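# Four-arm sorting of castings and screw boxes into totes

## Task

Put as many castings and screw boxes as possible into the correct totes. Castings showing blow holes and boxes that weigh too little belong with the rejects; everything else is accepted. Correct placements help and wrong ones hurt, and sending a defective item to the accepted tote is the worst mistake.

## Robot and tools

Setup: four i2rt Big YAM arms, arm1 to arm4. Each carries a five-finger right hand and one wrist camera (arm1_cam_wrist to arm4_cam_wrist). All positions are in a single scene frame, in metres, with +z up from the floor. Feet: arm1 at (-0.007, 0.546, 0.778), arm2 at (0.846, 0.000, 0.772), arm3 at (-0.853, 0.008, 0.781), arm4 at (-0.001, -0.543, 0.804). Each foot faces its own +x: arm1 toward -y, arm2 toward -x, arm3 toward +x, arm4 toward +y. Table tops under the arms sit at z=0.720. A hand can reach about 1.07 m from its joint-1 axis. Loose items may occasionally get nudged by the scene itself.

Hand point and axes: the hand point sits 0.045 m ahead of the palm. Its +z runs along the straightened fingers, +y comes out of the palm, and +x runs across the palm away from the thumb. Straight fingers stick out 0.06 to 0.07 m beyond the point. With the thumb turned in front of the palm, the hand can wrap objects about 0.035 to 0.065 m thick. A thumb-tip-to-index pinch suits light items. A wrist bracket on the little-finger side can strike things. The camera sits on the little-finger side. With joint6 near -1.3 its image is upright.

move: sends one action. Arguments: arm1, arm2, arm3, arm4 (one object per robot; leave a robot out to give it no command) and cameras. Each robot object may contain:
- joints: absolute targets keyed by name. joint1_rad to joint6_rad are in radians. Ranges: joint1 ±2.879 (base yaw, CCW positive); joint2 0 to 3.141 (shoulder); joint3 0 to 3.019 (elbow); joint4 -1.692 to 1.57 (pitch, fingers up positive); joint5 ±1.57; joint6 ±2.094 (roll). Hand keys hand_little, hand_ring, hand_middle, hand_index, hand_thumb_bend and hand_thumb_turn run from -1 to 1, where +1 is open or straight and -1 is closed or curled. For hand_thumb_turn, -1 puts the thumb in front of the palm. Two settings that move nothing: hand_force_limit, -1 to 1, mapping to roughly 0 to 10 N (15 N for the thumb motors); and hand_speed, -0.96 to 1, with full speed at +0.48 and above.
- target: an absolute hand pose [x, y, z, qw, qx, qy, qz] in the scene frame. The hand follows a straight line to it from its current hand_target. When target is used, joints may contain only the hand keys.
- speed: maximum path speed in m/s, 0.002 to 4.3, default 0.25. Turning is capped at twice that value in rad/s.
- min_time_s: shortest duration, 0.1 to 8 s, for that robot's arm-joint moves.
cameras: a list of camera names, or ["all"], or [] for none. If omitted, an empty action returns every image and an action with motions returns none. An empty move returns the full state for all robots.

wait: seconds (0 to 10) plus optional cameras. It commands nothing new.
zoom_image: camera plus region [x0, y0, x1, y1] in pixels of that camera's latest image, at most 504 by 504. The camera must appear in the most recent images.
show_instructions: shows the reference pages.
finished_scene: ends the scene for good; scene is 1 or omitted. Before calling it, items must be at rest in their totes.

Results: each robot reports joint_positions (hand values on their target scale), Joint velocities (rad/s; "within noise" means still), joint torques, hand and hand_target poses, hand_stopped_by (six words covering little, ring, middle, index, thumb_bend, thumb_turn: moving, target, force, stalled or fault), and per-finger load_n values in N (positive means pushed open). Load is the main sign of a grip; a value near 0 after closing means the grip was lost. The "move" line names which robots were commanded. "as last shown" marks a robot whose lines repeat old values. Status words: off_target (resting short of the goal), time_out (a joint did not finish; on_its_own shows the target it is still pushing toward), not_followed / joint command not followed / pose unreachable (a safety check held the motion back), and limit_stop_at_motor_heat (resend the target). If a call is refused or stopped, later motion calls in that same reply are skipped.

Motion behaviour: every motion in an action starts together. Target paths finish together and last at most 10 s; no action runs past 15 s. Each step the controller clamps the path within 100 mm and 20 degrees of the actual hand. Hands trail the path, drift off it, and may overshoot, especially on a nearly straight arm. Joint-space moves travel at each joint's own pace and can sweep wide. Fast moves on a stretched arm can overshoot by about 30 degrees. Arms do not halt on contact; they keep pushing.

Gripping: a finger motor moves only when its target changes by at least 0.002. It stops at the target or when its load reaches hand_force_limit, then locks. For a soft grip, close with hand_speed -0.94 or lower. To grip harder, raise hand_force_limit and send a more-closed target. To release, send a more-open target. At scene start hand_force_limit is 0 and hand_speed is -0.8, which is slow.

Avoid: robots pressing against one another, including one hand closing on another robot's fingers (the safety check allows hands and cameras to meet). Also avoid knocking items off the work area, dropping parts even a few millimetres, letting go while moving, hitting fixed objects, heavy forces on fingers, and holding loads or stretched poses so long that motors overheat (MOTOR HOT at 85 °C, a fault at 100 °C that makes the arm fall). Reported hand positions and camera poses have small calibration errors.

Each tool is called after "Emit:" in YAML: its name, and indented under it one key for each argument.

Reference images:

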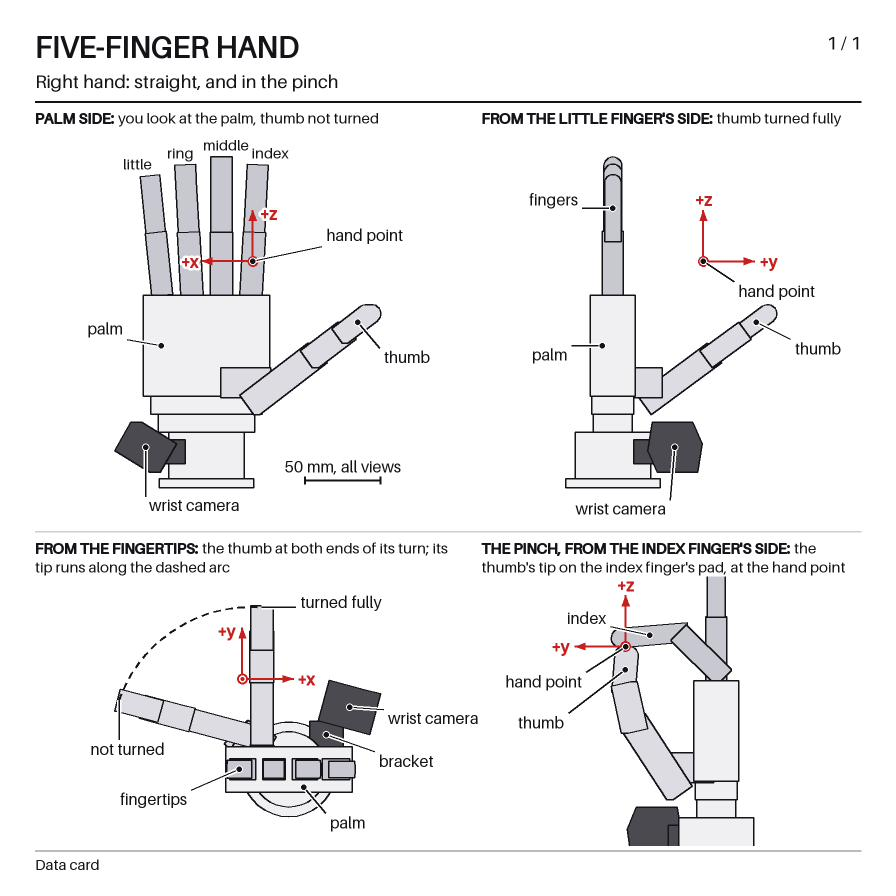

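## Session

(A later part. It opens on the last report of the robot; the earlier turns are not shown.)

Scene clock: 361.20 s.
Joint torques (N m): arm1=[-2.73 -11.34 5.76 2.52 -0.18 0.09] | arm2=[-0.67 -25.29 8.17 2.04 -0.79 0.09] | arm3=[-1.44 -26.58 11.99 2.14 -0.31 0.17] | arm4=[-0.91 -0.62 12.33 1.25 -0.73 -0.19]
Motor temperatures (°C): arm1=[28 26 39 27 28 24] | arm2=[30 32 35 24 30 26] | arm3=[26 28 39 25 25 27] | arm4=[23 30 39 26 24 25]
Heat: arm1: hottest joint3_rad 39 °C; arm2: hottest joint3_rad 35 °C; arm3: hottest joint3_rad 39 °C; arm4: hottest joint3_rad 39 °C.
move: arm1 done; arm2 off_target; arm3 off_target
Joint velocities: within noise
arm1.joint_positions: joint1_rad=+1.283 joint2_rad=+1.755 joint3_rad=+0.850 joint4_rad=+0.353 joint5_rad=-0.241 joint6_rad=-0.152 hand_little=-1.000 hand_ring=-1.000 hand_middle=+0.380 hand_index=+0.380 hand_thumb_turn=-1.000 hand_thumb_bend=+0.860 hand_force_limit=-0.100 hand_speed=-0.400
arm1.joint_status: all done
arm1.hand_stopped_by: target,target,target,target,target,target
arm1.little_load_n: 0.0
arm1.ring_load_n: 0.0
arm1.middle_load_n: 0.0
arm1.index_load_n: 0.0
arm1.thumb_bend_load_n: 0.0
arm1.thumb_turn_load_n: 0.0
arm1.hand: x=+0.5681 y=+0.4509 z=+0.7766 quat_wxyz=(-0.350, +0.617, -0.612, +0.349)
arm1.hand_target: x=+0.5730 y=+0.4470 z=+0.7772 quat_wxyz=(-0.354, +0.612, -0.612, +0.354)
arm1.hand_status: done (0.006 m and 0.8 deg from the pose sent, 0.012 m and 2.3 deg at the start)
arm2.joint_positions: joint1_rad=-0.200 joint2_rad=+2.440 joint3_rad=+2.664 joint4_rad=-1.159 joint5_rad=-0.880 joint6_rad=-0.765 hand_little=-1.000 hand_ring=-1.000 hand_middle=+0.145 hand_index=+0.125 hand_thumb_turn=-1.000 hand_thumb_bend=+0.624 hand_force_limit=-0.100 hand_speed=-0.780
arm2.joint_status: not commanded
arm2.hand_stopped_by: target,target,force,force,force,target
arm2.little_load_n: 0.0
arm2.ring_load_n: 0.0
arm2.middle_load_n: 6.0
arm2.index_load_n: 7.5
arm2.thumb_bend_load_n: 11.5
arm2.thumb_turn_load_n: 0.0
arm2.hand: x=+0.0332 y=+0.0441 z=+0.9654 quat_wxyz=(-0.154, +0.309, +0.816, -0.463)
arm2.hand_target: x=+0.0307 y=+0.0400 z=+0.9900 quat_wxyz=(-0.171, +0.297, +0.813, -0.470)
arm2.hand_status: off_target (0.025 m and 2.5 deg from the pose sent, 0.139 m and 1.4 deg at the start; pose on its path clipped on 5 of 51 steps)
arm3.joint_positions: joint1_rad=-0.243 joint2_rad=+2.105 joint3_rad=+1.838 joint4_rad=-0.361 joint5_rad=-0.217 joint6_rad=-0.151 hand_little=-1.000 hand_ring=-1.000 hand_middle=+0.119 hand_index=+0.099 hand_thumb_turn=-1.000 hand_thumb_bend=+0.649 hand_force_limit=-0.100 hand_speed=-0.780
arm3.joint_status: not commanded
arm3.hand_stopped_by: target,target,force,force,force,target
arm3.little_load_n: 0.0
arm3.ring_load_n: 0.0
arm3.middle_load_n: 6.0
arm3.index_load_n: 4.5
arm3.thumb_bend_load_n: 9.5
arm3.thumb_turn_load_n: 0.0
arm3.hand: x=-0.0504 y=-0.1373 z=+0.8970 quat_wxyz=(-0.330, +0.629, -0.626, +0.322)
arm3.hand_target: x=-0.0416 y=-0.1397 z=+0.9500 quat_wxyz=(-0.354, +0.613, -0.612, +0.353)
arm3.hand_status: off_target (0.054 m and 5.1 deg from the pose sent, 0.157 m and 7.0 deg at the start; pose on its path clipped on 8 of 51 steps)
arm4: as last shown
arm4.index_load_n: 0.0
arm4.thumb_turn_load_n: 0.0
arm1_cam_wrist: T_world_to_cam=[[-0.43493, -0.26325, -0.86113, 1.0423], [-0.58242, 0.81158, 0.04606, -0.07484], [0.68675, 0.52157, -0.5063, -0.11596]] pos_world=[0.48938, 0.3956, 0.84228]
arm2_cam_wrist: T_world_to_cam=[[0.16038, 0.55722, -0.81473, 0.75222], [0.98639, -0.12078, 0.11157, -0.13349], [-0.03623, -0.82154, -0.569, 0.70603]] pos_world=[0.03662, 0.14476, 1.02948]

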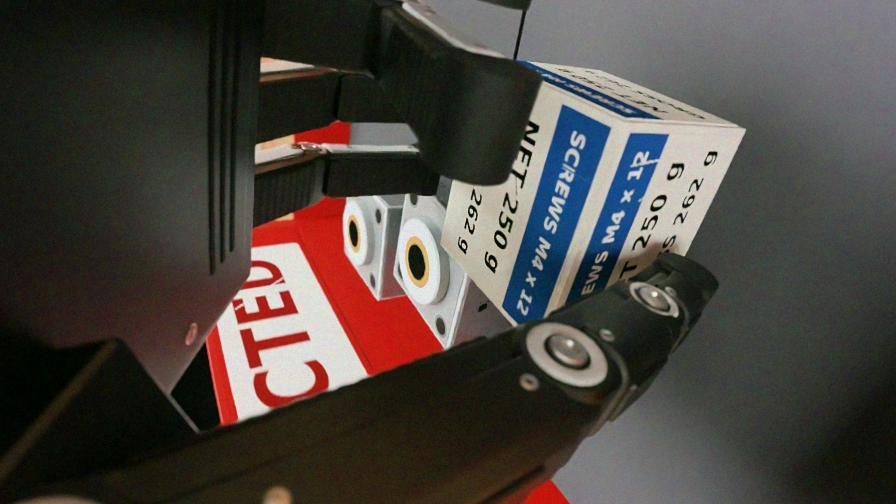

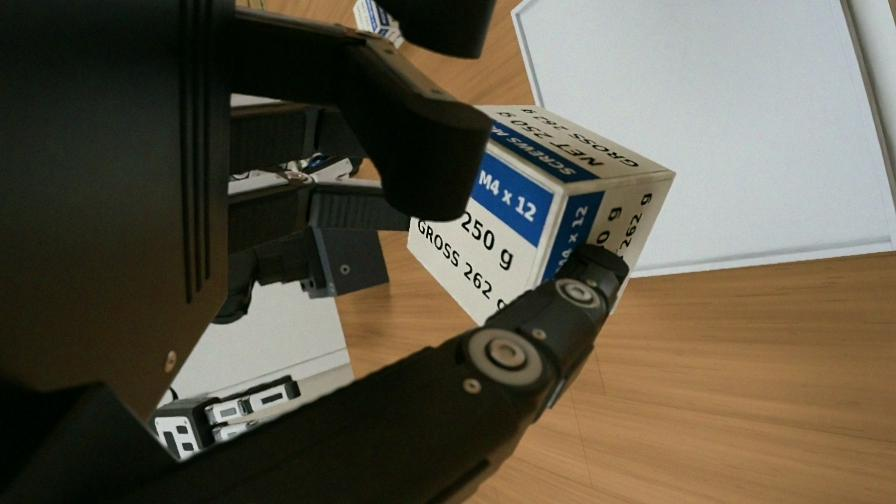

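Emit:
move:
  arm1: {"target": [0.56, 0.44, 0.92, 0.3536, -0.6124, 0.6124, -0.3536], "speed": 0.35}
  arm2: {"target": [0.42, -0.30, 1.0, 0.25, -0.433, -0.75, 0.433], "speed": 0.5}
  arm3: {"target": [-0.025, 0.010, 0.90, 0.3536, -0.6124, 0.6124, -0.3536], "speed": 0.3}
  arm4: {"target": [-0.226, -0.305, 0.90, 0.5, -0.866, 0, 0], "speed": 0.5}
  cameras: ["arm1_cam_wrist", "arm2_cam_wrist", "arm3_cam_wrist", "arm4_cam_wrist"]

Scene clock: 364.43 s.
Joint torques (N m): arm1=[-2.96 -11.58 9.76 1.69 -0.2 -0.02] | arm2=[-1.2 -9.99 8.62 3.14 0.14 0.11] | arm3=[-1.2 -25.64 11.29 2.28 -0.14 0.14] | arm4=[0.73 -1.85 11.43 1.24 0.69 -0.01]
Motor temperatures (°C): arm1=[28 26 39 27 28 24] | arm2=[30 32 35 24 30 26] | arm3=[26 29 39 25 25 27] | arm4=[23 30 39 26 24 25]
Heat: arm1: hottest joint3_rad 39 °C; arm2: hottest joint3_rad 35 °C; arm3: hottest joint3_rad 39 °C; arm4: hottest joint3_rad 39 °C.
move: arm1 off_target; arm2 off_target; arm3 off_target; arm4 off_target
Joint velocities: within noise
arm1.joint_positions: joint1_rad=+1.264 joint2_rad=+1.480 joint3_rad=+0.926 joint4_rad=-0.037 joint5_rad=-0.260 joint6_rad=-0.152 hand_little=-1.000 hand_ring=-1.000 hand_middle=+0.380 hand_index=+0.380 hand_thumb_turn=-1.000 hand_thumb_bend=+0.860 hand_force_limit=-0.100 hand_speed=-0.400
arm1.joint_status: not commanded
arm1.hand_stopped_by: target,target,target,target,target,target
arm1.little_load_n: 0.0
arm1.ring_load_n: 0.0
arm1.middle_load_n: 0.0
arm1.index_load_n: 0.0
arm1.thumb_bend_load_n: 0.0
arm1.thumb_turn_load_n: 0.0
arm1.hand: x=+0.5458 y=+0.4490 z=+0.8927 quat_wxyz=(-0.345, +0.618, -0.623, +0.332)
arm1.hand_target: x=+0.5589 y=+0.4402 z=+0.9201 quat_wxyz=(-0.353, +0.612, -0.612, +0.354)
arm1.hand_status: off_target (0.032 m and 3.0 deg from the pose sent, 0.144 m and 0.8 deg at the start)
arm2.joint_positions: joint1_rad=+0.593 joint2_rad=+1.199 joint3_rad=+0.934 joint4_rad=-0.308 joint5_rad=+0.028 joint6_rad=+0.011 hand_little=-1.000 hand_ring=-1.000 hand_middle=+0.145 hand_index=+0.125 hand_thumb_turn=-1.000 hand_thumb_bend=+0.624 hand_force_limit=-0.100 hand_speed=-0.780
arm2.joint_status: not commanded
arm2.hand_stopped_by: target,target,force,force,force,target
arm2.little_load_n: 0.0
arm2.ring_load_n: 0.0
arm2.middle_load_n: 6.0
arm2.index_load_n: 8.0
arm2.thumb_bend_load_n: 11.5
arm2.thumb_turn_load_n: 0.0
arm2.hand: x=+0.4289 y=-0.2978 z=+0.9780 quat_wxyz=(-0.239, +0.432, +0.767, -0.410)
arm2.hand_target: x=+0.4206 y=-0.2997 z=+1.0001 quat_wxyz=(-0.250, +0.433, +0.750, -0.433)
arm2.hand_status: off_target (0.024 m and 3.6 deg from the pose sent, 0.519 m and 19.8 deg at the start; pose on its path clipped on 18 of 80 steps)
arm3.joint_positions: joint1_rad=-0.029 joint2_rad=+2.105 joint3_rad=+1.734 joint4_rad=-0.226 joint5_rad=-0.032 joint6_rad=-0.040 hand_little=-1.000 hand_ring=-1.000 hand_middle=+0.119 hand_index=+0.099 hand_thumb_turn=-1.000 hand_thumb_bend=+0.649 hand_force_limit=-0.100 hand_speed=-0.780
arm3.joint_status: not commanded
arm3.hand_stopped_by: target,target,force,force,force,target
arm3.little_load_n: 0.0
arm3.ring_load_n: 0.0
arm3.middle_load_n: 6.0
arm3.index_load_n: 4.5
arm3.thumb_bend_load_n: 9.0
arm3.thumb_turn_load_n: 0.0
arm3.hand: x=-0.0372 y=+0.0084 z=+0.8628 quat_wxyz=(-0.329, +0.629, -0.621, +0.332)
arm3.hand_target: x=-0.0262 y=+0.0099 z=+0.9001 quat_wxyz=(-0.354, +0.613, -0.612, +0.353)
arm3.hand_status: off_target (0.039 m and 4.3 deg from the pose sent, 0.149 m and 5.1 deg at the start)
arm4.joint_positions: joint1_rad=+1.093 joint2_rad=+0.845 joint3_rad=+0.379 joint4_rad=-0.468 joint5_rad=+0.883 joint6_rad=+0.764 hand_little=-1.000 hand_ring=-1.000 hand_middle=+0.550 hand_index=+0.550 hand_thumb_turn=-1.000 hand_thumb_bend=+0.880 hand_force_limit=-0.100 hand_speed=+0.300
arm4.joint_status: not commanded
arm4.hand_stopped_by: target,target,target,target,target,target
arm4.little_load_n: 0.0
arm4.ring_load_n: 0.5
arm4.middle_load_n: 0.0
arm4.index_load_n: 0.0
arm4.thumb_bend_load_n: 0.0
arm4.thumb_turn_load_n: 0.0
arm4.hand: x=-0.2086 y=-0.3113 z=+0.8786 quat_wxyz=(-0.492, +0.870, +0.008, +0.015)
arm4.hand_target: x=-0.2253 y=-0.3054 z=+0.9000 quat_wxyz=(-0.500, +0.866, +0.000, -0.001)
arm4.hand_status: off_target (0.028 m and 2.2 deg from the pose sent, 0.353 m and 2.4 deg at the start; pose on its path clipped on 10 of 80 steps)
arm1_cam_wrist: T_world_to_cam=[[-0.46633, -0.24339, -0.85047, 1.1308], [-0.57685, 0.81254, 0.08377, -0.12887], [0.67066, 0.52966, -0.51931, -0.02406]] pos_world=[0.46912, 0.39268, 0.96002]
arm2_cam_wrist: T_world_to_cam=[[0.33383, 0.52076, -0.78573, 0.77595], [0.89479, -0.43724, 0.09038, -0.60063], [-0.29649, -0.73323, -0.61194, 0.62658]] pos_world=[0.46418, -0.20728, 1.04739]
arm3_cam_wrist: T_world_to_cam=[[-0.52019, -0.21735, -0.82593, 0.69876], [-0.55746, 0.81906, 0.13556, -0.1503], [0.64702, 0.53094, -0.54723, 0.60949]] pos_world=[-0.11465, -0.04862, 0.93103]
arm4_cam_wrist: T_world_to_cam=[[0.28322, -0.4925, -0.82294, 0.63207], [-0.83164, -0.55349, 0.04503, -0.38248], [-0.47767, 0.67163, -0.56634, 0.7196]] pos_world=[-0.15336, -0.38371, 0.94492]

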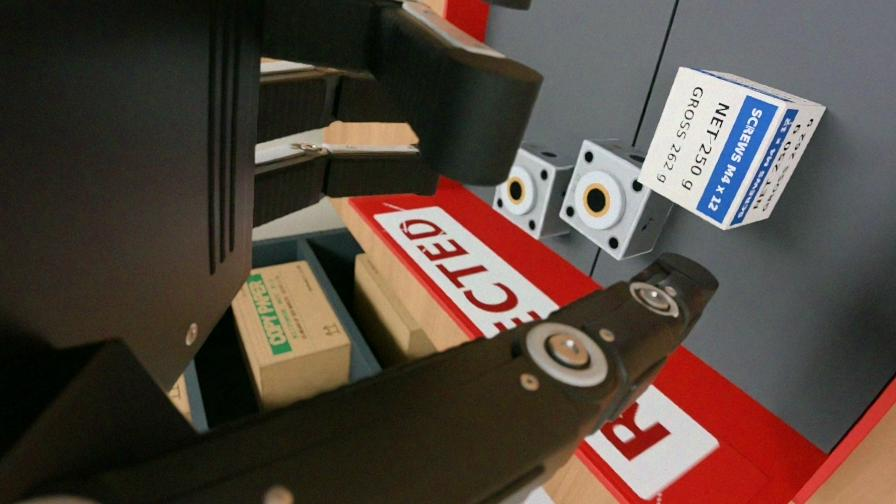

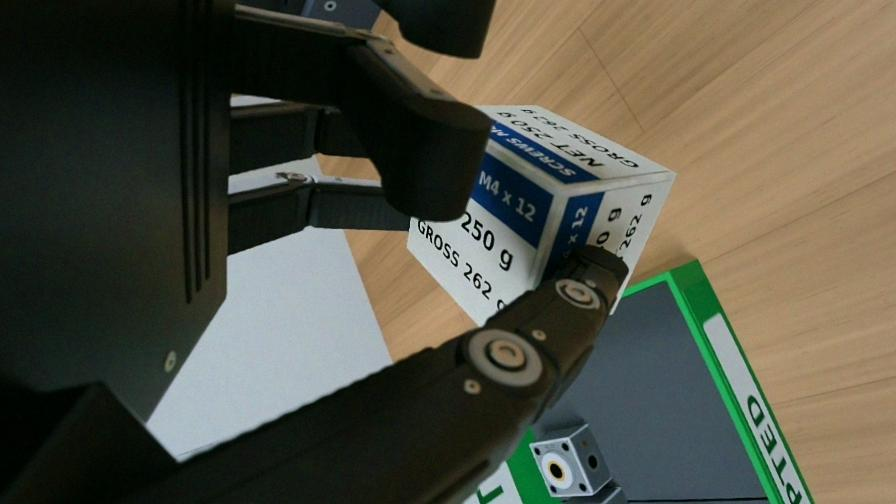

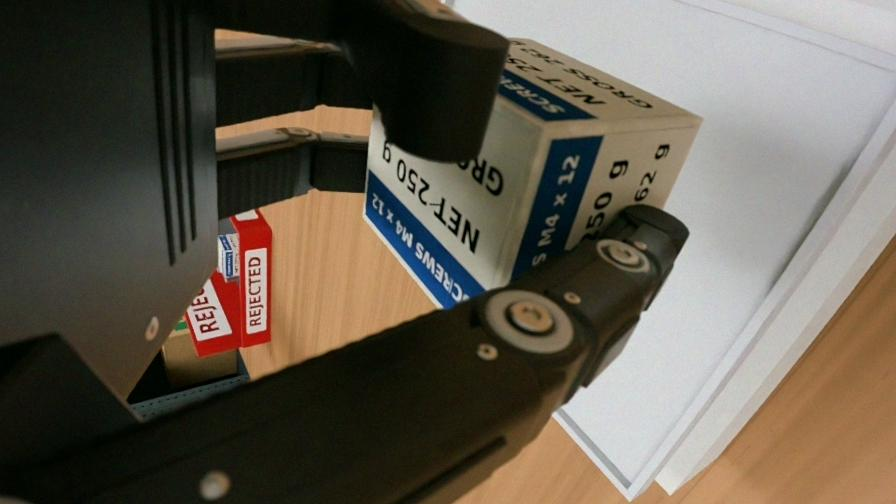

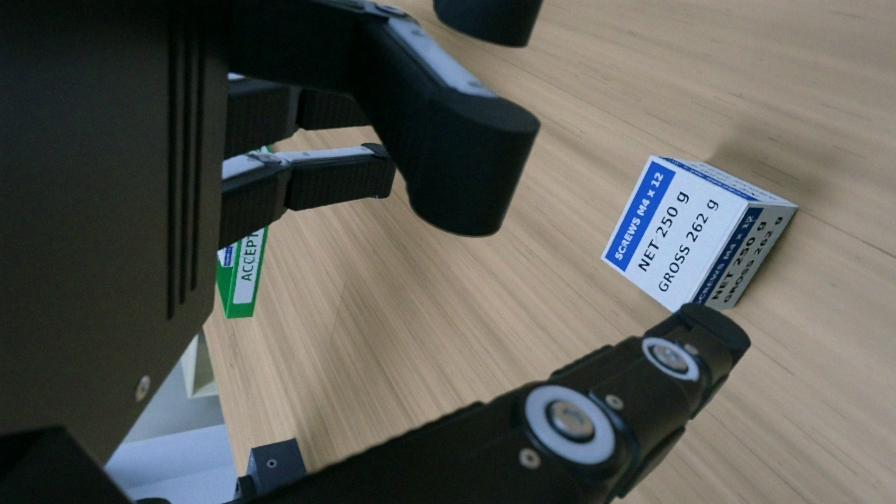

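Emit:
move:
  arm1: {"target": [0.33, 0.40, 0.97, 0.3536, -0.6124, 0.6124, -0.3536], "speed": 0.35}
  arm2: {"target": [0.589, -0.433, 0.86, 0, 0, -0.866, 0.5], "speed": 0.4}
  arm3: {"target": [-0.025, 0.010, 0.86, 0.3536, -0.6124, 0.6124, -0.3536], "speed": 0.2}
  arm4: {"target": [-0.245, -0.288, 0.777, 0.4998, -0.8656, -0.0303, 0.0175], "speed": 0.3}
  cameras: ["arm2_cam_wrist", "arm3_cam_wrist", "arm4_cam_wrist"]

Scene clock: 367.67 s.
Joint torques (N m): arm1=[-2.78 -3.72 8.01 1.55 -0.41 -0.06] | arm2=[-0.73 -10.93 8.58 2.43 -0.64 -0.04] | arm3=[-1.79 -22.95 11.07 2.41 -0.13 0.19] | arm4=[-0.85 -4.84 3.84 2.65 0.29 -0.18]
Motor temperatures (°C): arm1=[28 26 39 27 28 24] | arm2=[30 32 35 24 30 26] | arm3=[26 29 39 25 25 27] | arm4=[23 30 38 26 24 25]
Heat: arm1: hottest joint3_rad 39 °C; arm2: hottest joint3_rad 35 °C; arm3: hottest joint3_rad 39 °C; arm4: hottest joint3_rad 38 °C.
move: arm1 done; arm2 off_target; arm3 off_target; arm4 done
Joint velocities: within noise
arm1.joint_positions: joint1_rad=+0.845 joint2_rad=+0.884 joint3_rad=+0.666 joint4_rad=-0.441 joint5_rad=-0.606 joint6_rad=-0.405 hand_little=-1.000 hand_ring=-1.000 hand_middle=+0.380 hand_index=+0.380 hand_thumb_turn=-1.000 hand_thumb_bend=+0.860 hand_force_limit=-0.100 hand_speed=-0.400
arm1.joint_status: not commanded
arm1.hand_stopped_by: target,target,target,target,target,target
arm1.little_load_n: 0.0
arm1.ring_load_n: 0.0
arm1.middle_load_n: 0.0
arm1.index_load_n: 0.0
arm1.thumb_bend_load_n: 0.0
arm1.thumb_turn_load_n: 0.0
arm1.hand: x=+0.3306 y=+0.4024 z=+0.9658 quat_wxyz=(-0.355, +0.611, -0.616, +0.348)
arm1.hand_target: x=+0.3300 y=+0.4000 z=+0.9699 quat_wxyz=(-0.353, +0.612, -0.612, +0.354)
arm1.hand_status: done (0.005 m and 0.8 deg from the pose sent, 0.234 m and 3.0 deg at the start)
arm2.joint_positions: joint1_rad=+0.822 joint2_rad=+1.456 joint3_rad=+0.779 joint4_rad=-0.051 joint5_rad=-0.645 joint6_rad=-0.449 hand_little=-1.000 hand_ring=-1.000 hand_middle=+0.145 hand_index=+0.125 hand_thumb_turn=-1.000 hand_thumb_bend=+0.624 hand_force_limit=-0.100 hand_speed=-0.780
arm2.joint_status: not commanded
arm2.hand_stopped_by: target,target,force,force,force,target
arm2.little_load_n: 0.0
arm2.ring_load_n: 0.0
arm2.middle_load_n: 6.5
arm2.index_load_n: 7.5
arm2.thumb_bend_load_n: 11.5
arm2.thumb_turn_load_n: 0.0
arm2.hand: x=+0.6018 y=-0.4179 z=+0.8384 quat_wxyz=(+0.016, +0.014, +0.878, -0.479)
arm2.hand_target: x=+0.5895 y=-0.4321 z=+0.8606 quat_wxyz=(+0.000, +0.000, +0.866, -0.500)
arm2.hand_status: off_target (0.029 m and 3.7 deg from the pose sent, 0.241 m and 59.3 deg at the start)
arm3.joint_positions: joint1_rad=-0.029 joint2_rad=+2.121 joint3_rad=+1.691 joint4_rad=-0.143 joint5_rad=-0.032 joint6_rad=-0.040 hand_little=-1.000 hand_ring=-1.000 hand_middle=+0.119 hand_index=+0.099 hand_thumb_turn=-1.000 hand_thumb_bend=+0.649 hand_force_limit=-0.100 hand_speed=-0.780
arm3.joint_status: not commanded
arm3.hand_stopped_by: target,target,force,force,force,target
arm3.little_load_n: 0.0
arm3.ring_load_n: 0.0
arm3.middle_load_n: 6.0
arm3.index_load_n: 5.0
arm3.thumb_bend_load_n: 9.0
arm3.thumb_turn_load_n: 0.0
arm3.hand: x=-0.0363 y=+0.0084 z=+0.8426 quat_wxyz=(-0.336, +0.625, -0.617, +0.340)
arm3.hand_target: x=-0.0257 y=+0.0099 z=+0.8604 quat_wxyz=(-0.354, +0.612, -0.612, +0.353)
arm3.hand_status: off_target (0.021 m and 3.0 deg from the pose sent, 0.013 m and 4.3 deg at the start)
arm4.joint_positions: joint1_rad=+1.057 joint2_rad=+1.358 joint3_rad=+0.270 joint4_rad=+0.275 joint5_rad=+0.808 joint6_rad=+0.639 hand_little=-1.000 hand_ring=-1.000 hand_middle=+0.550 hand_index=+0.550 hand_thumb_turn=-1.000 hand_thumb_bend=+0.880 hand_force_limit=-0.100 hand_speed=+0.300
arm4.joint_status: not commanded
arm4.hand_stopped_by: target,target,target,target,target,target
arm4.little_load_n: 0.0
arm4.ring_load_n: 0.0
arm4.middle_load_n: 0.0
arm4.index_load_n: 0.0
arm4.thumb_bend_load_n: 0.0
arm4.thumb_turn_load_n: 0.0
arm4.hand: x=-0.2459 y=-0.2917 z=+0.7759 quat_wxyz=(-0.497, +0.867, +0.034, -0.015)
arm4.hand_target: x=-0.2449 y=-0.2881 z=+0.7771 quat_wxyz=(-0.500, +0.865, +0.030, -0.017)
arm4.hand_status: done (0.004 m and 0.7 deg from the pose sent, 0.110 m and 4.7 deg at the start)
arm2_cam_wrist: T_world_to_cam=[[-0.22814, 0.54718, -0.80532, 1.03672], [0.83299, 0.53792, 0.12951, -0.38343], [0.50406, -0.64128, -0.57852, 0.03294]] pos_world=[0.53931, -0.3399, 0.9036]
arm3_cam_wrist: T_world_to_cam=[[-0.49988, -0.21808, -0.83819, 0.69351], [-0.56049, 0.81926, 0.12111, -0.13506], [0.66029, 0.53033, -0.53176, 0.5853]] pos_world=[-0.11549, -0.04851, 0.90889]
arm4_cam_wrist: T_world_to_cam=[[0.29713, -0.46229, -0.83547, 0.58973], [-0.78561, -0.61568, 0.06128, -0.41745], [-0.54271, 0.63814, -0.54611, 0.58906]] pos_world=[-0.18349, -0.36029, 0.83998]

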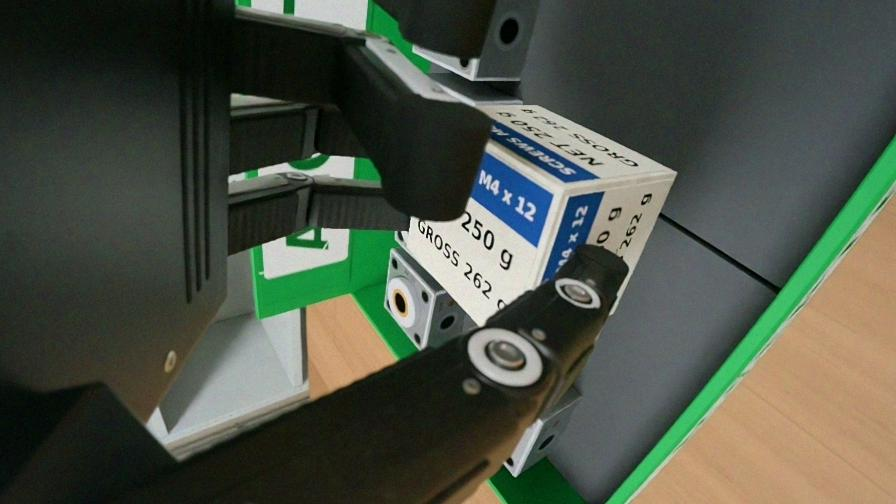

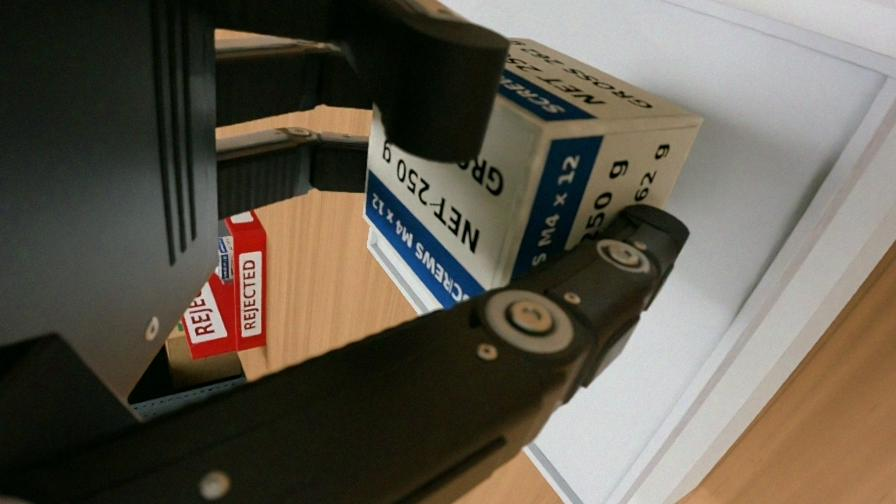

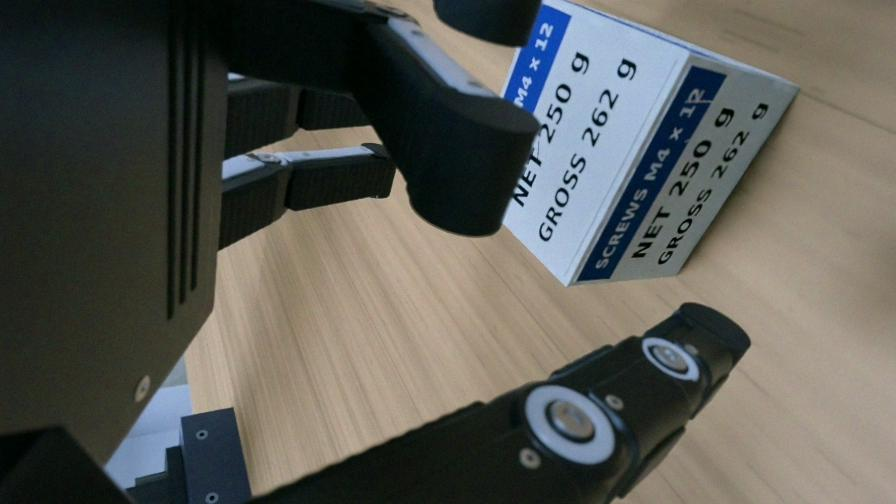

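Emit:
move:
  arm2: {"target": [0.590, -0.436, 0.808, 0, 0, -0.866, 0.5], "speed": 0.15}
  arm3: {"target": [-0.025, 0.010, 0.842, 0.3536, -0.6124, 0.6124, -0.3536], "speed": 0.1}
  arm4: {"target": [-0.2285, -0.2875, 0.756, 0.4999, -0.8659, -0.0151, 0.0087], "speed": 0.2, "joints": {"hand_index": 0.0, "hand_middle": 0.0, "hand_thumb_bend": 0.2, "hand_speed": -0.78, "hand_force_limit": -0.1}}
  cameras: ["arm2_cam_wrist", "arm3_cam_wrist", "arm4_cam_wrist"]

Scene clock: 370.80 s.
Joint torques (N m): arm1=[-2.9 -3.66 8.01 1.54 -0.4 -0.05] | arm2=[-0.15 -11.69 6.2 2.65 -0.47 0.03] | arm3=[-1.73 -22.89 11.03 2.35 -0.09 0.12] | arm4=[-0.67 -4.95 2.84 2.61 0.51 -0.06]
Motor temperatures (°C): arm1=[28 26 39 27 28 24] | arm2=[30 32 35 24 30 26] | arm3=[26 29 39 25 25 27] | arm4=[23 30 38 26 24 25]
Heat: arm1: hottest joint3_rad 39 °C; arm2: hottest joint3_rad 35 °C; arm3: hottest joint3_rad 39 °C; arm4: hottest joint3_rad 38 °C.
move: arm2 off_target; arm3 off_target; arm4 off_target
Joint velocities: within noise
arm1: as last shown
arm1.joint_positions: joint1_rad=+0.845 joint2_rad=+0.884 joint3_rad=+0.666 joint4_rad=-0.441 joint5_rad=-0.606 joint6_rad=-0.406 hand_little=-1.000 hand_ring=-1.000 hand_middle=+0.380 hand_index=+0.380 hand_thumb_turn=-1.000 hand_thumb_bend=+0.860 hand_force_limit=-0.100 hand_speed=-0.400
arm2.joint_positions: joint1_rad=+0.822 joint2_rad=+1.571 joint3_rad=+0.751 joint4_rad=+0.113 joint5_rad=-0.643 joint6_rad=-0.450 hand_little=-1.000 hand_ring=-1.000 hand_middle=+0.145 hand_index=+0.125 hand_thumb_turn=-1.000 hand_thumb_bend=+0.624 hand_force_limit=-0.100 hand_speed=-0.780
arm2.joint_status: not commanded
arm2.hand_stopped_by: target,target,force,force,force,target
arm2.little_load_n: 0.0
arm2.ring_load_n: 0.0
arm2.middle_load_n: 6.0
arm2.index_load_n: 7.5
arm2.thumb_bend_load_n: 11.5
arm2.thumb_turn_load_n: 0.5
arm2.hand: x=+0.5941 y=-0.4253 z=+0.7954 quat_wxyz=(+0.009, +0.010, +0.874, -0.485)
arm2.hand_target: x=+0.5902 y=-0.4356 z=+0.8082 quat_wxyz=(+0.000, +0.000, +0.866, -0.500)
arm2.hand_status: off_target (0.017 m and 2.5 deg from the pose sent, 0.037 m and 3.7 deg at the start)
arm3.joint_positions: joint1_rad=-0.029 joint2_rad=+2.144 joint3_rad=+1.674 joint4_rad=-0.106 joint5_rad=-0.032 joint6_rad=-0.040 hand_little=-1.000 hand_ring=-1.000 hand_middle=+0.119 hand_index=+0.099 hand_thumb_turn=-1.000 hand_thumb_bend=+0.649 hand_force_limit=-0.100 hand_speed=-0.780
arm3.joint_status: not commanded
arm3.hand_stopped_by: target,target,force,force,force,target
arm3.little_load_n: 0.0
arm3.ring_load_n: 0.0
arm3.middle_load_n: 6.0
arm3.index_load_n: 4.5
arm3.thumb_bend_load_n: 9.5
arm3.thumb_turn_load_n: 0.0
arm3.hand: x=-0.0371 y=+0.0086 z=+0.8226 quat_wxyz=(-0.335, +0.626, -0.617, +0.340)
arm3.hand_target: x=-0.0257 y=+0.0099 z=+0.8424 quat_wxyz=(-0.354, +0.612, -0.612, +0.353)
arm3.hand_status: off_target (0.023 m and 3.1 deg from the pose sent, 0.011 m and 3.0 deg at the start)
arm4.joint_positions: joint1_rad=+1.032 joint2_rad=+1.448 joint3_rad=+0.234 joint4_rad=+0.399 joint5_rad=+0.810 joint6_rad=+0.639 hand_little=-1.000 hand_ring=-1.000 hand_middle=+0.065 hand_index=+0.046 hand_thumb_turn=-1.000 hand_thumb_bend=+0.625 hand_force_limit=-0.100 hand_speed=-0.780
arm4.joint_status: hand_middle off_target (ended at +0.065, target +0.000); hand_index off_target (ended at +0.046, target +0.000); hand_thumb_bend off_target (ended at +0.625, target +0.200); the others done
arm4.hand_stopped_by: target,target,force,force,force,target
arm4.little_load_n: 0.0
arm4.ring_load_n: 0.0
arm4.middle_load_n: 4.0
arm4.index_load_n: 5.0
arm4.thumb_bend_load_n: 9.0
arm4.thumb_turn_load_n: 0.0
arm4.hand: x=-0.2305 y=-0.2906 z=+0.7554 quat_wxyz=(-0.496, +0.868, +0.024, -0.007)
arm4.hand_target: x=-0.2286 y=-0.2875 z=+0.7562 quat_wxyz=(-0.500, +0.866, +0.015, -0.009)
arm4.hand_status: done (0.004 m and 1.1 deg from the pose sent, 0.027 m and 2.3 deg at the start)
arm2_cam_wrist: T_world_to_cam=[[-0.24036, 0.53582, -0.8094, 1.01014], [0.83532, 0.53891, 0.1087, -0.35184], [0.49444, -0.64998, -0.57711, 0.00823]] pos_world=[0.53262, -0.34628, 0.8606]
arm3_cam_wrist: T_world_to_cam=[[-0.50218, -0.21796, -0.83684, 0.67524], [-0.56017, 0.81923, 0.12278, -0.13447], [0.6588, 0.53043, -0.5335, 0.57642]] pos_world=[-0.11598, -0.04841, 0.8891]
arm4_cam_wrist: T_world_to_cam=[[0.2881, -0.47053, -0.83402, 0.56297], [-0.802, -0.59446, 0.05833, -0.39871], [-0.52324, 0.65209, -0.54863, 0.59598]] pos_world=[-0.17012, -0.36076, 0.81977]

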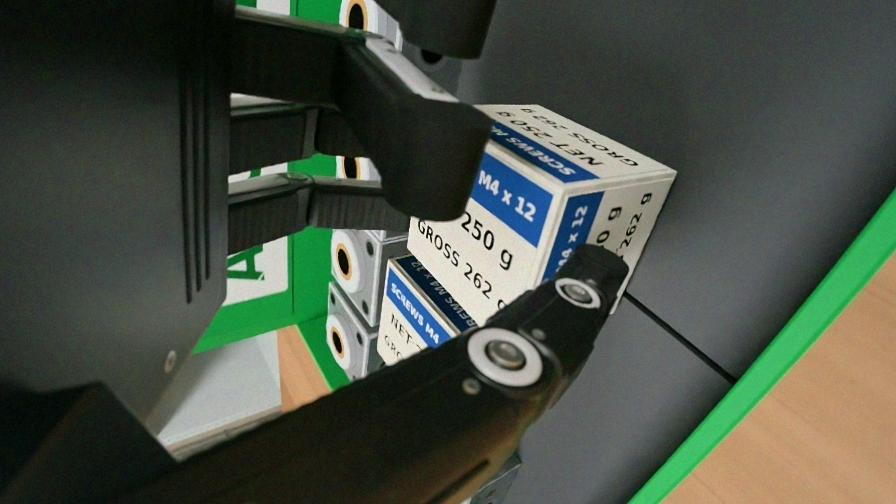

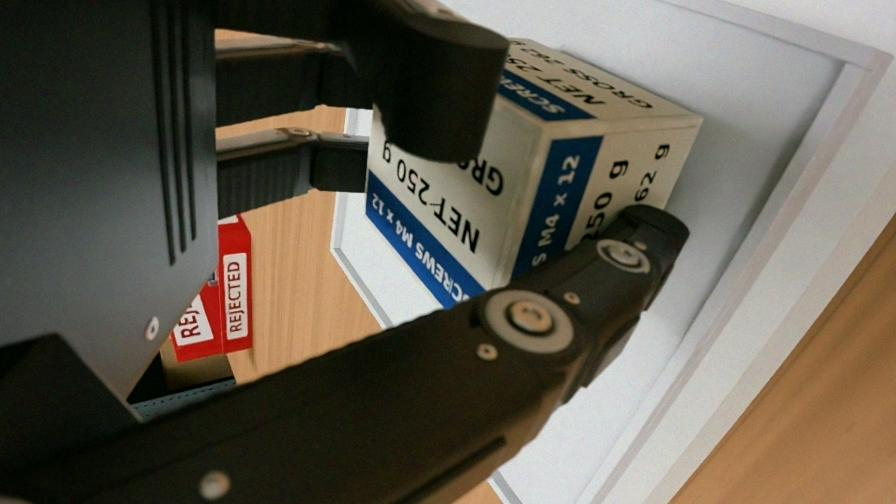

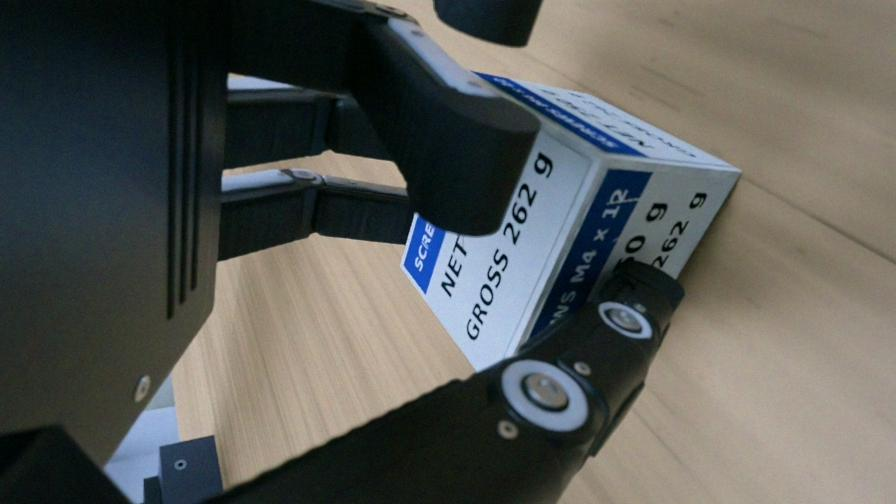

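Emit:
move:
  arm2: {"target": [0.590, -0.436, 0.803, 0, 0, -0.866, 0.5], "speed": 0.1, "joints": {"hand_index": 0.38, "hand_middle": 0.38, "hand_thumb_bend": 0.86, "hand_speed": -0.4}}
  arm3: {"target": [-0.025, 0.010, 0.840, 0.3536, -0.6124, 0.6124, -0.3536], "speed": 0.1, "joints": {"hand_index": 0.42, "hand_middle": 0.42, "hand_thumb_bend": 0.88, "hand_speed": -0.4}}
  arm4: {"target": [-0.19, -0.285, 0.95, 0.4999, -0.8659, -0.0151, 0.0087], "speed": 0.2}
  cameras: ["arm2_cam_wrist", "arm3_cam_wrist", "arm4_cam_wrist"]

Scene clock: 373.80 s.
Joint torques (N m): arm1=[-2.84 -3.72 7.99 1.54 -0.41 -0.05] | arm2=[-0.15 -10.58 5.98 2.3 -0.39 0.03] | arm3=[-1.38 -23.88 11 1.96 -0.15 0.1] | arm4=[-0.26 -2.37 13.29 1.66 0.52 -0.07]
Motor temperatures (°C): arm1=[28 26 39 27 28 24] | arm2=[30 32 35 24 30 26] | arm3=[26 30 38 25 25 27] | arm4=[23 30 38 26 24 25]
Heat: arm1: hottest joint3_rad 39 °C; arm2: hottest joint3_rad 35 °C; arm3: hottest joint3_rad 38 °C; arm4: hottest joint3_rad 38 °C.
move: arm2 done; arm3 off_target; arm4 off_target
Joint velocities: within noise
arm1: as last shown
arm2.joint_positions: joint1_rad=+0.822 joint2_rad=+1.571 joint3_rad=+0.751 joint4_rad=+0.138 joint5_rad=-0.645 joint6_rad=-0.450 hand_little=-1.000 hand_ring=-1.000 hand_middle=+0.380 hand_index=+0.380 hand_thumb_turn=-1.000 hand_thumb_bend=+0.860 hand_force_limit=-0.100 hand_speed=-0.400
arm2.joint_status: all done
arm2.hand_stopped_by: target,target,target,target,target,target
arm2.little_load_n: 0.0
arm2.ring_load_n: 0.0
arm2.middle_load_n: 0.0
arm2.index_load_n: 0.0
arm2.thumb_bend_load_n: 0.0
arm2.thumb_turn_load_n: 0.0
arm2.hand: x=+0.5909 y=-0.4289 z=+0.7988 quat_wxyz=(+0.003, +0.006, +0.870, -0.493)
arm2.hand_target: x=+0.5900 y=-0.4358 z=+0.8030 quat_wxyz=(+0.000, +0.000, +0.866, -0.500)
arm2.hand_status: done (0.008 m and 1.1 deg from the pose sent, 0.014 m and 2.5 deg at the start)
arm3.joint_positions: joint1_rad=-0.029 joint2_rad=+2.144 joint3_rad=+1.674 joint4_rad=-0.090 joint5_rad=-0.032 joint6_rad=-0.037 hand_little=-1.000 hand_ring=-1.000 hand_middle=+0.420 hand_index=+0.420 hand_thumb_turn=-1.000 hand_thumb_bend=+0.880 hand_force_limit=-0.100 hand_speed=-0.400
arm3.joint_status: all done
arm3.hand_stopped_by: target,target,target,target,target,target
arm3.little_load_n: 0.0
arm3.ring_load_n: 0.0
arm3.middle_load_n: 0.0
arm3.index_load_n: -0.5
arm3.thumb_bend_load_n: 0.0
arm3.thumb_turn_load_n: 0.0
arm3.hand: x=-0.0339 y=+0.0086 z=+0.8258 quat_wxyz=(-0.340, +0.622, -0.615, +0.344)
arm3.hand_target: x=-0.0254 y=+0.0099 z=+0.8402 quat_wxyz=(-0.354, +0.612, -0.612, +0.354)
arm3.hand_status: off_target (0.017 m and 2.2 deg from the pose sent, 0.021 m and 3.1 deg at the start)
arm4.joint_positions: joint1_rad=+0.916 joint2_rad=+0.672 joint3_rad=+0.406 joint4_rad=-0.538 joint5_rad=+0.730 joint6_rad=+0.533 hand_little=-1.000 hand_ring=-1.000 hand_middle=+0.065 hand_index=+0.046 hand_thumb_turn=-1.000 hand_thumb_bend=+0.625 hand_force_limit=-0.100 hand_speed=-0.780
arm4.joint_status: not commanded
arm4.hand_stopped_by: target,target,force,force,force,target
arm4.little_load_n: 0.0
arm4.ring_load_n: 0.0
arm4.middle_load_n: 3.5
arm4.index_load_n: 4.5
arm4.thumb_bend_load_n: 9.5
arm4.thumb_turn_load_n: 0.0
arm4.hand: x=-0.1758 y=-0.2979 z=+0.9113 quat_wxyz=(-0.478, +0.877, +0.033, +0.015)
arm4.hand_target: x=-0.1888 y=-0.2858 z=+0.9495 quat_wxyz=(-0.500, +0.866, +0.015, -0.009)
arm4.hand_status: off_target (0.043 m and 4.5 deg from the pose sent, 0.199 m and 1.1 deg at the start)
arm2_cam_wrist: T_world_to_cam=[[-0.2545, 0.52058, -0.815, 1.02031], [0.83626, 0.54172, 0.08489, -0.32795], [0.48569, -0.65995, -0.57321, 0.00717]] pos_world=[0.53044, -0.34877, 0.8635]
arm3_cam_wrist: T_world_to_cam=[[-0.48905, -0.2155, -0.84522, 0.6868], [-0.56067, 0.81997, 0.11534, -0.12706], [0.66819, 0.53029, -0.52183, 0.56668]] pos_world=[-0.11401, -0.04831, 0.89087]
arm4_cam_wrist: T_world_to_cam=[[0.32561, -0.50471, -0.79953, 0.63879], [-0.80758, -0.58823, 0.04244, -0.35298], [-0.49173, 0.63187, -0.59913, 0.76044]] pos_world=[-0.11912, -0.36572, 0.98132]

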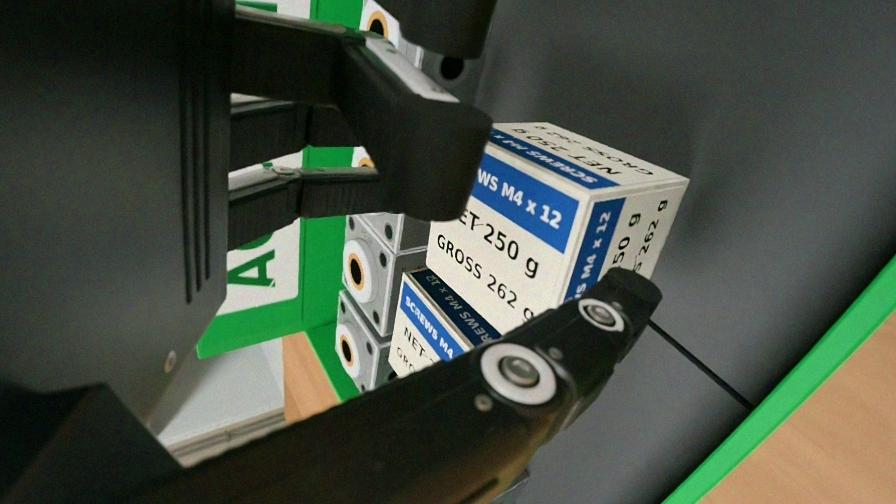

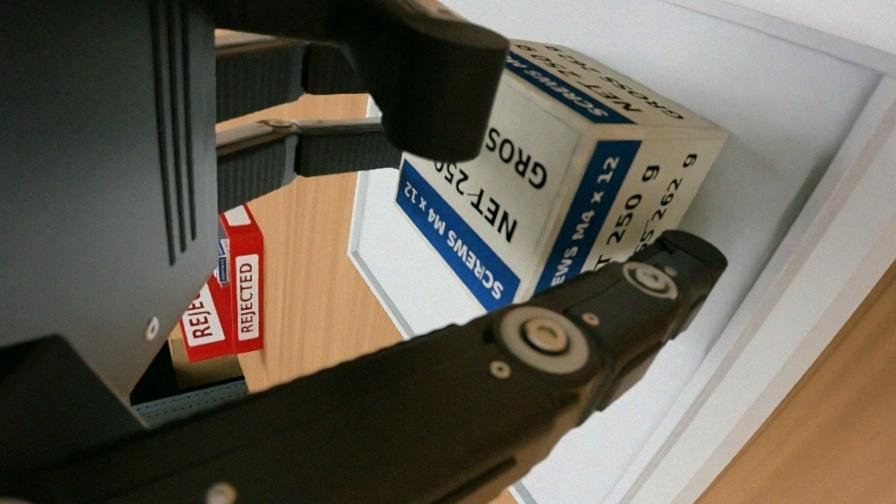

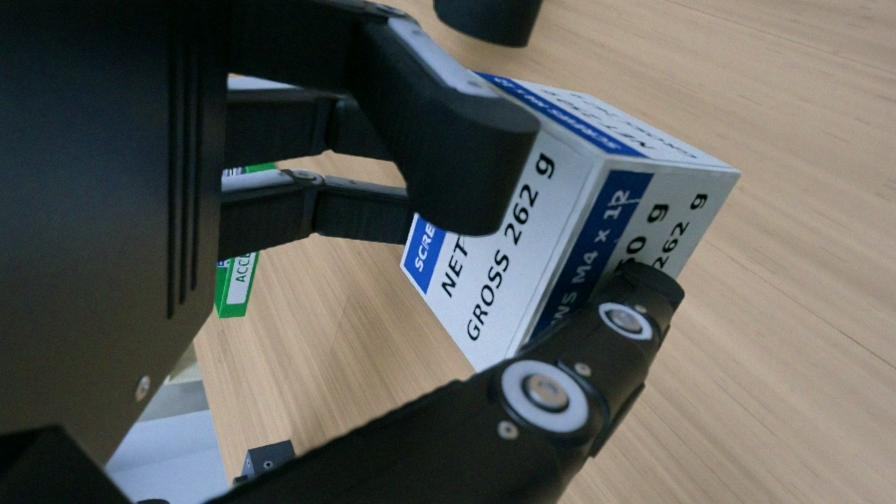

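Emit:
move:
  arm2: {"target": [0.575, -0.425, 0.96, 0, 0, -0.866, 0.5], "speed": 0.35}
  arm4: {"target": [-0.10, -0.165, 1.02, 0.5, -0.866, 0, 0], "speed": 0.3}
  cameras: ["arm2_cam_wrist", "arm4_cam_wrist"]

Emit:
zoom_image:
  camera: "arm4_cam_wrist"
  region: [600, 0, 896, 300]

Scene clock: 376.27 s.
Joint torques (N m): arm1=[-2.84 -3.72 8.01 1.54 -0.41 -0.05] | arm2=[-1.26 -9.17 9.55 1.35 -0.43 -0.09] | arm3=[-1.03 -22.71 10.91 1.92 -0.14 0.13] | arm4=[-0.56 -3.6 13.94 3.36 -0.01 -0.16]
Motor temperatures (°C): arm1=[28 26 39 27 28 24] | arm2=[30 32 35 24 30 26] | arm3=[26 30 38 25 25 27] | arm4=[23 30 38 26 24 25]
Heat: arm1: hottest joint3_rad 39 °C; arm2: hottest joint3_rad 35 °C; arm3: hottest joint3_rad 38 °C; arm4: hottest joint3_rad 38 °C.
move: arm2 off_target; arm4 off_target
Joint velocities: within noise
arm1, arm3: as last shown
arm2.joint_positions: joint1_rad=+0.790 joint2_rad=+1.315 joint3_rad=+0.956 joint4_rad=-0.345 joint5_rad=-0.680 joint6_rad=-0.473 hand_little=-1.000 hand_ring=-1.000 hand_middle=+0.380 hand_index=+0.380 hand_thumb_turn=-1.000 hand_thumb_bend=+0.860 hand_force_limit=-0.100 hand_speed=-0.400
arm2.joint_status: not commanded
arm2.hand_stopped_by: target,target,target,target,target,target
arm2.little_load_n: 0.0
arm2.ring_load_n: 0.0
arm2.middle_load_n: 0.0
arm2.index_load_n: 0.0
arm2.thumb_bend_load_n: 0.0
arm2.thumb_turn_load_n: 0.0
arm2.hand: x=+0.5850 y=-0.4196 z=+0.9482 quat_wxyz=(+0.009, +0.005, +0.870, -0.494)
arm2.hand_target: x=+0.5752 y=-0.4246 z=+0.9600 quat_wxyz=(+0.000, +0.000, +0.866, -0.500)
arm2.hand_status: off_target (0.016 m and 1.4 deg from the pose sent, 0.162 m and 1.1 deg at the start)
arm3.index_load_n: 0.0
arm4.joint_positions: joint1_rad=+0.296 joint2_rad=+0.789 joint3_rad=+0.607 joint4_rad=-0.467 joint5_rad=+0.254 joint6_rad=+0.149 hand_little=-1.000 hand_ring=-1.000 hand_middle=+0.065 hand_index=+0.046 hand_thumb_turn=-1.000 hand_thumb_bend=+0.625 hand_force_limit=-0.100 hand_speed=-0.780
arm4.joint_status: not commanded
arm4.hand_stopped_by: target,target,force,force,force,target
arm4.little_load_n: 0.0
arm4.ring_load_n: 0.0
arm4.middle_load_n: 3.0
arm4.index_load_n: 4.5
arm4.thumb_bend_load_n: 9.0
arm4.thumb_turn_load_n: 0.0
arm4.hand: x=-0.0954 y=-0.1925 z=+0.9718 quat_wxyz=(-0.453, +0.891, +0.008, +0.012)
arm4.hand_target: x=-0.0988 y=-0.1692 z=+1.0207 quat_wxyz=(-0.500, +0.866, +0.000, +0.000)
arm4.hand_status: off_target (0.056 m and 6.3 deg from the pose sent, 0.188 m and 5.1 deg at the start)
arm2_cam_wrist: T_world_to_cam=[[-0.24921, 0.51774, -0.81844, 1.13474], [0.83161, 0.54749, 0.09312, -0.34343], [0.4963, -0.65742, -0.567, 0.09081]] pos_world=[0.52332, -0.33977, 1.01218]
arm4_cam_wrist: T_world_to_cam=[[0.28012, -0.56278, -0.7777, 0.67746], [-0.82953, -0.54963, 0.09895, -0.27819], [-0.48313, 0.6174, -0.6208, 0.78871]] pos_world=[-0.03948, -0.25859, 1.04402]

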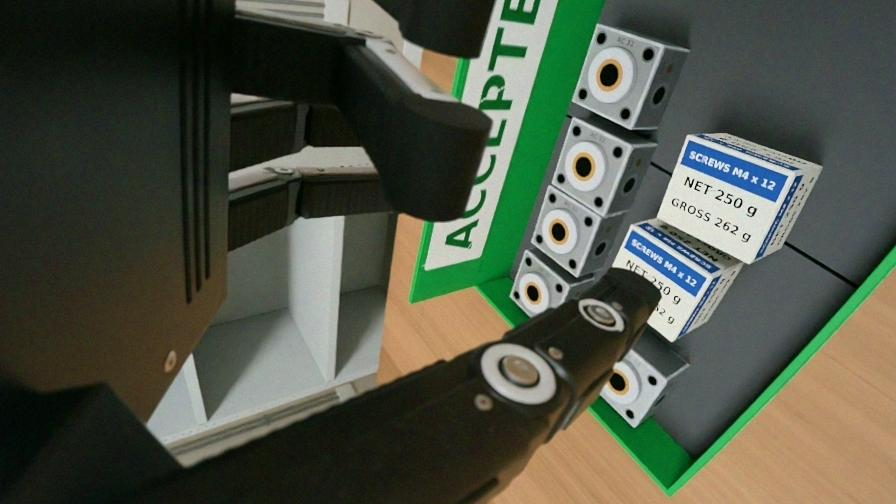

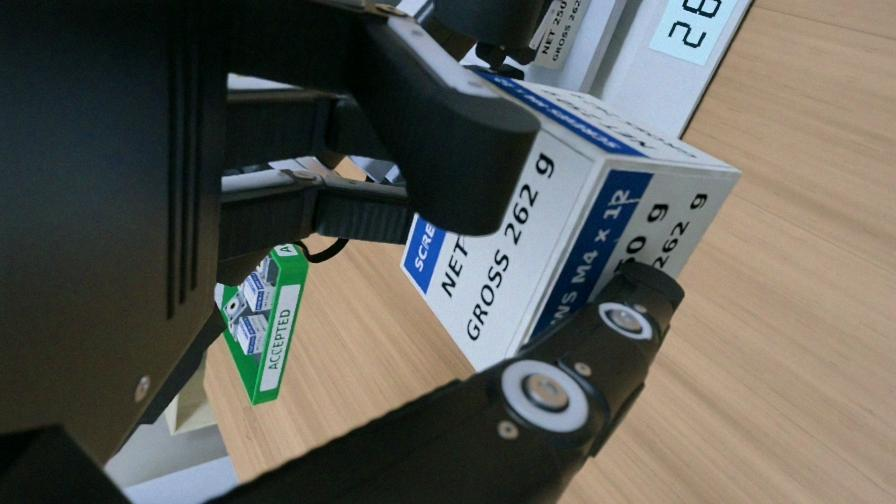

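Scaled by 1.680 from the camera's image (finer frame: 1280x720).

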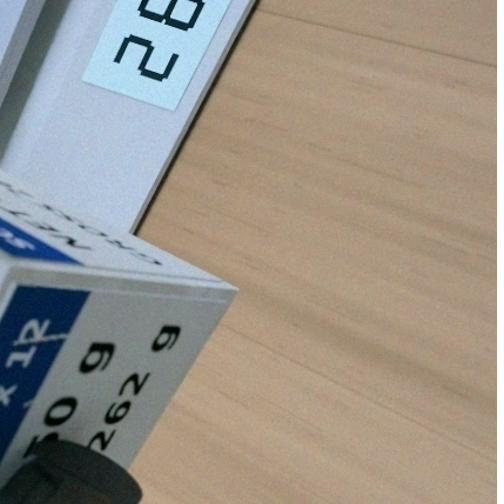

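Emit:
zoom_image:
  camera: "arm4_cam_wrist"
  region: [640, 0, 760, 70]

Scaled by 4.200 from the camera's image (finer frame: 1280x720).

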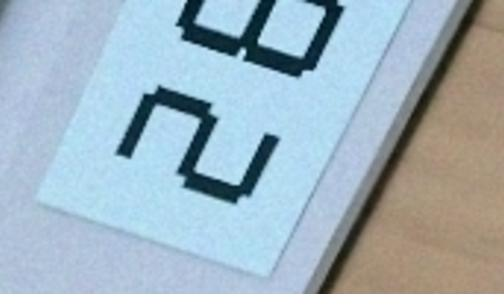

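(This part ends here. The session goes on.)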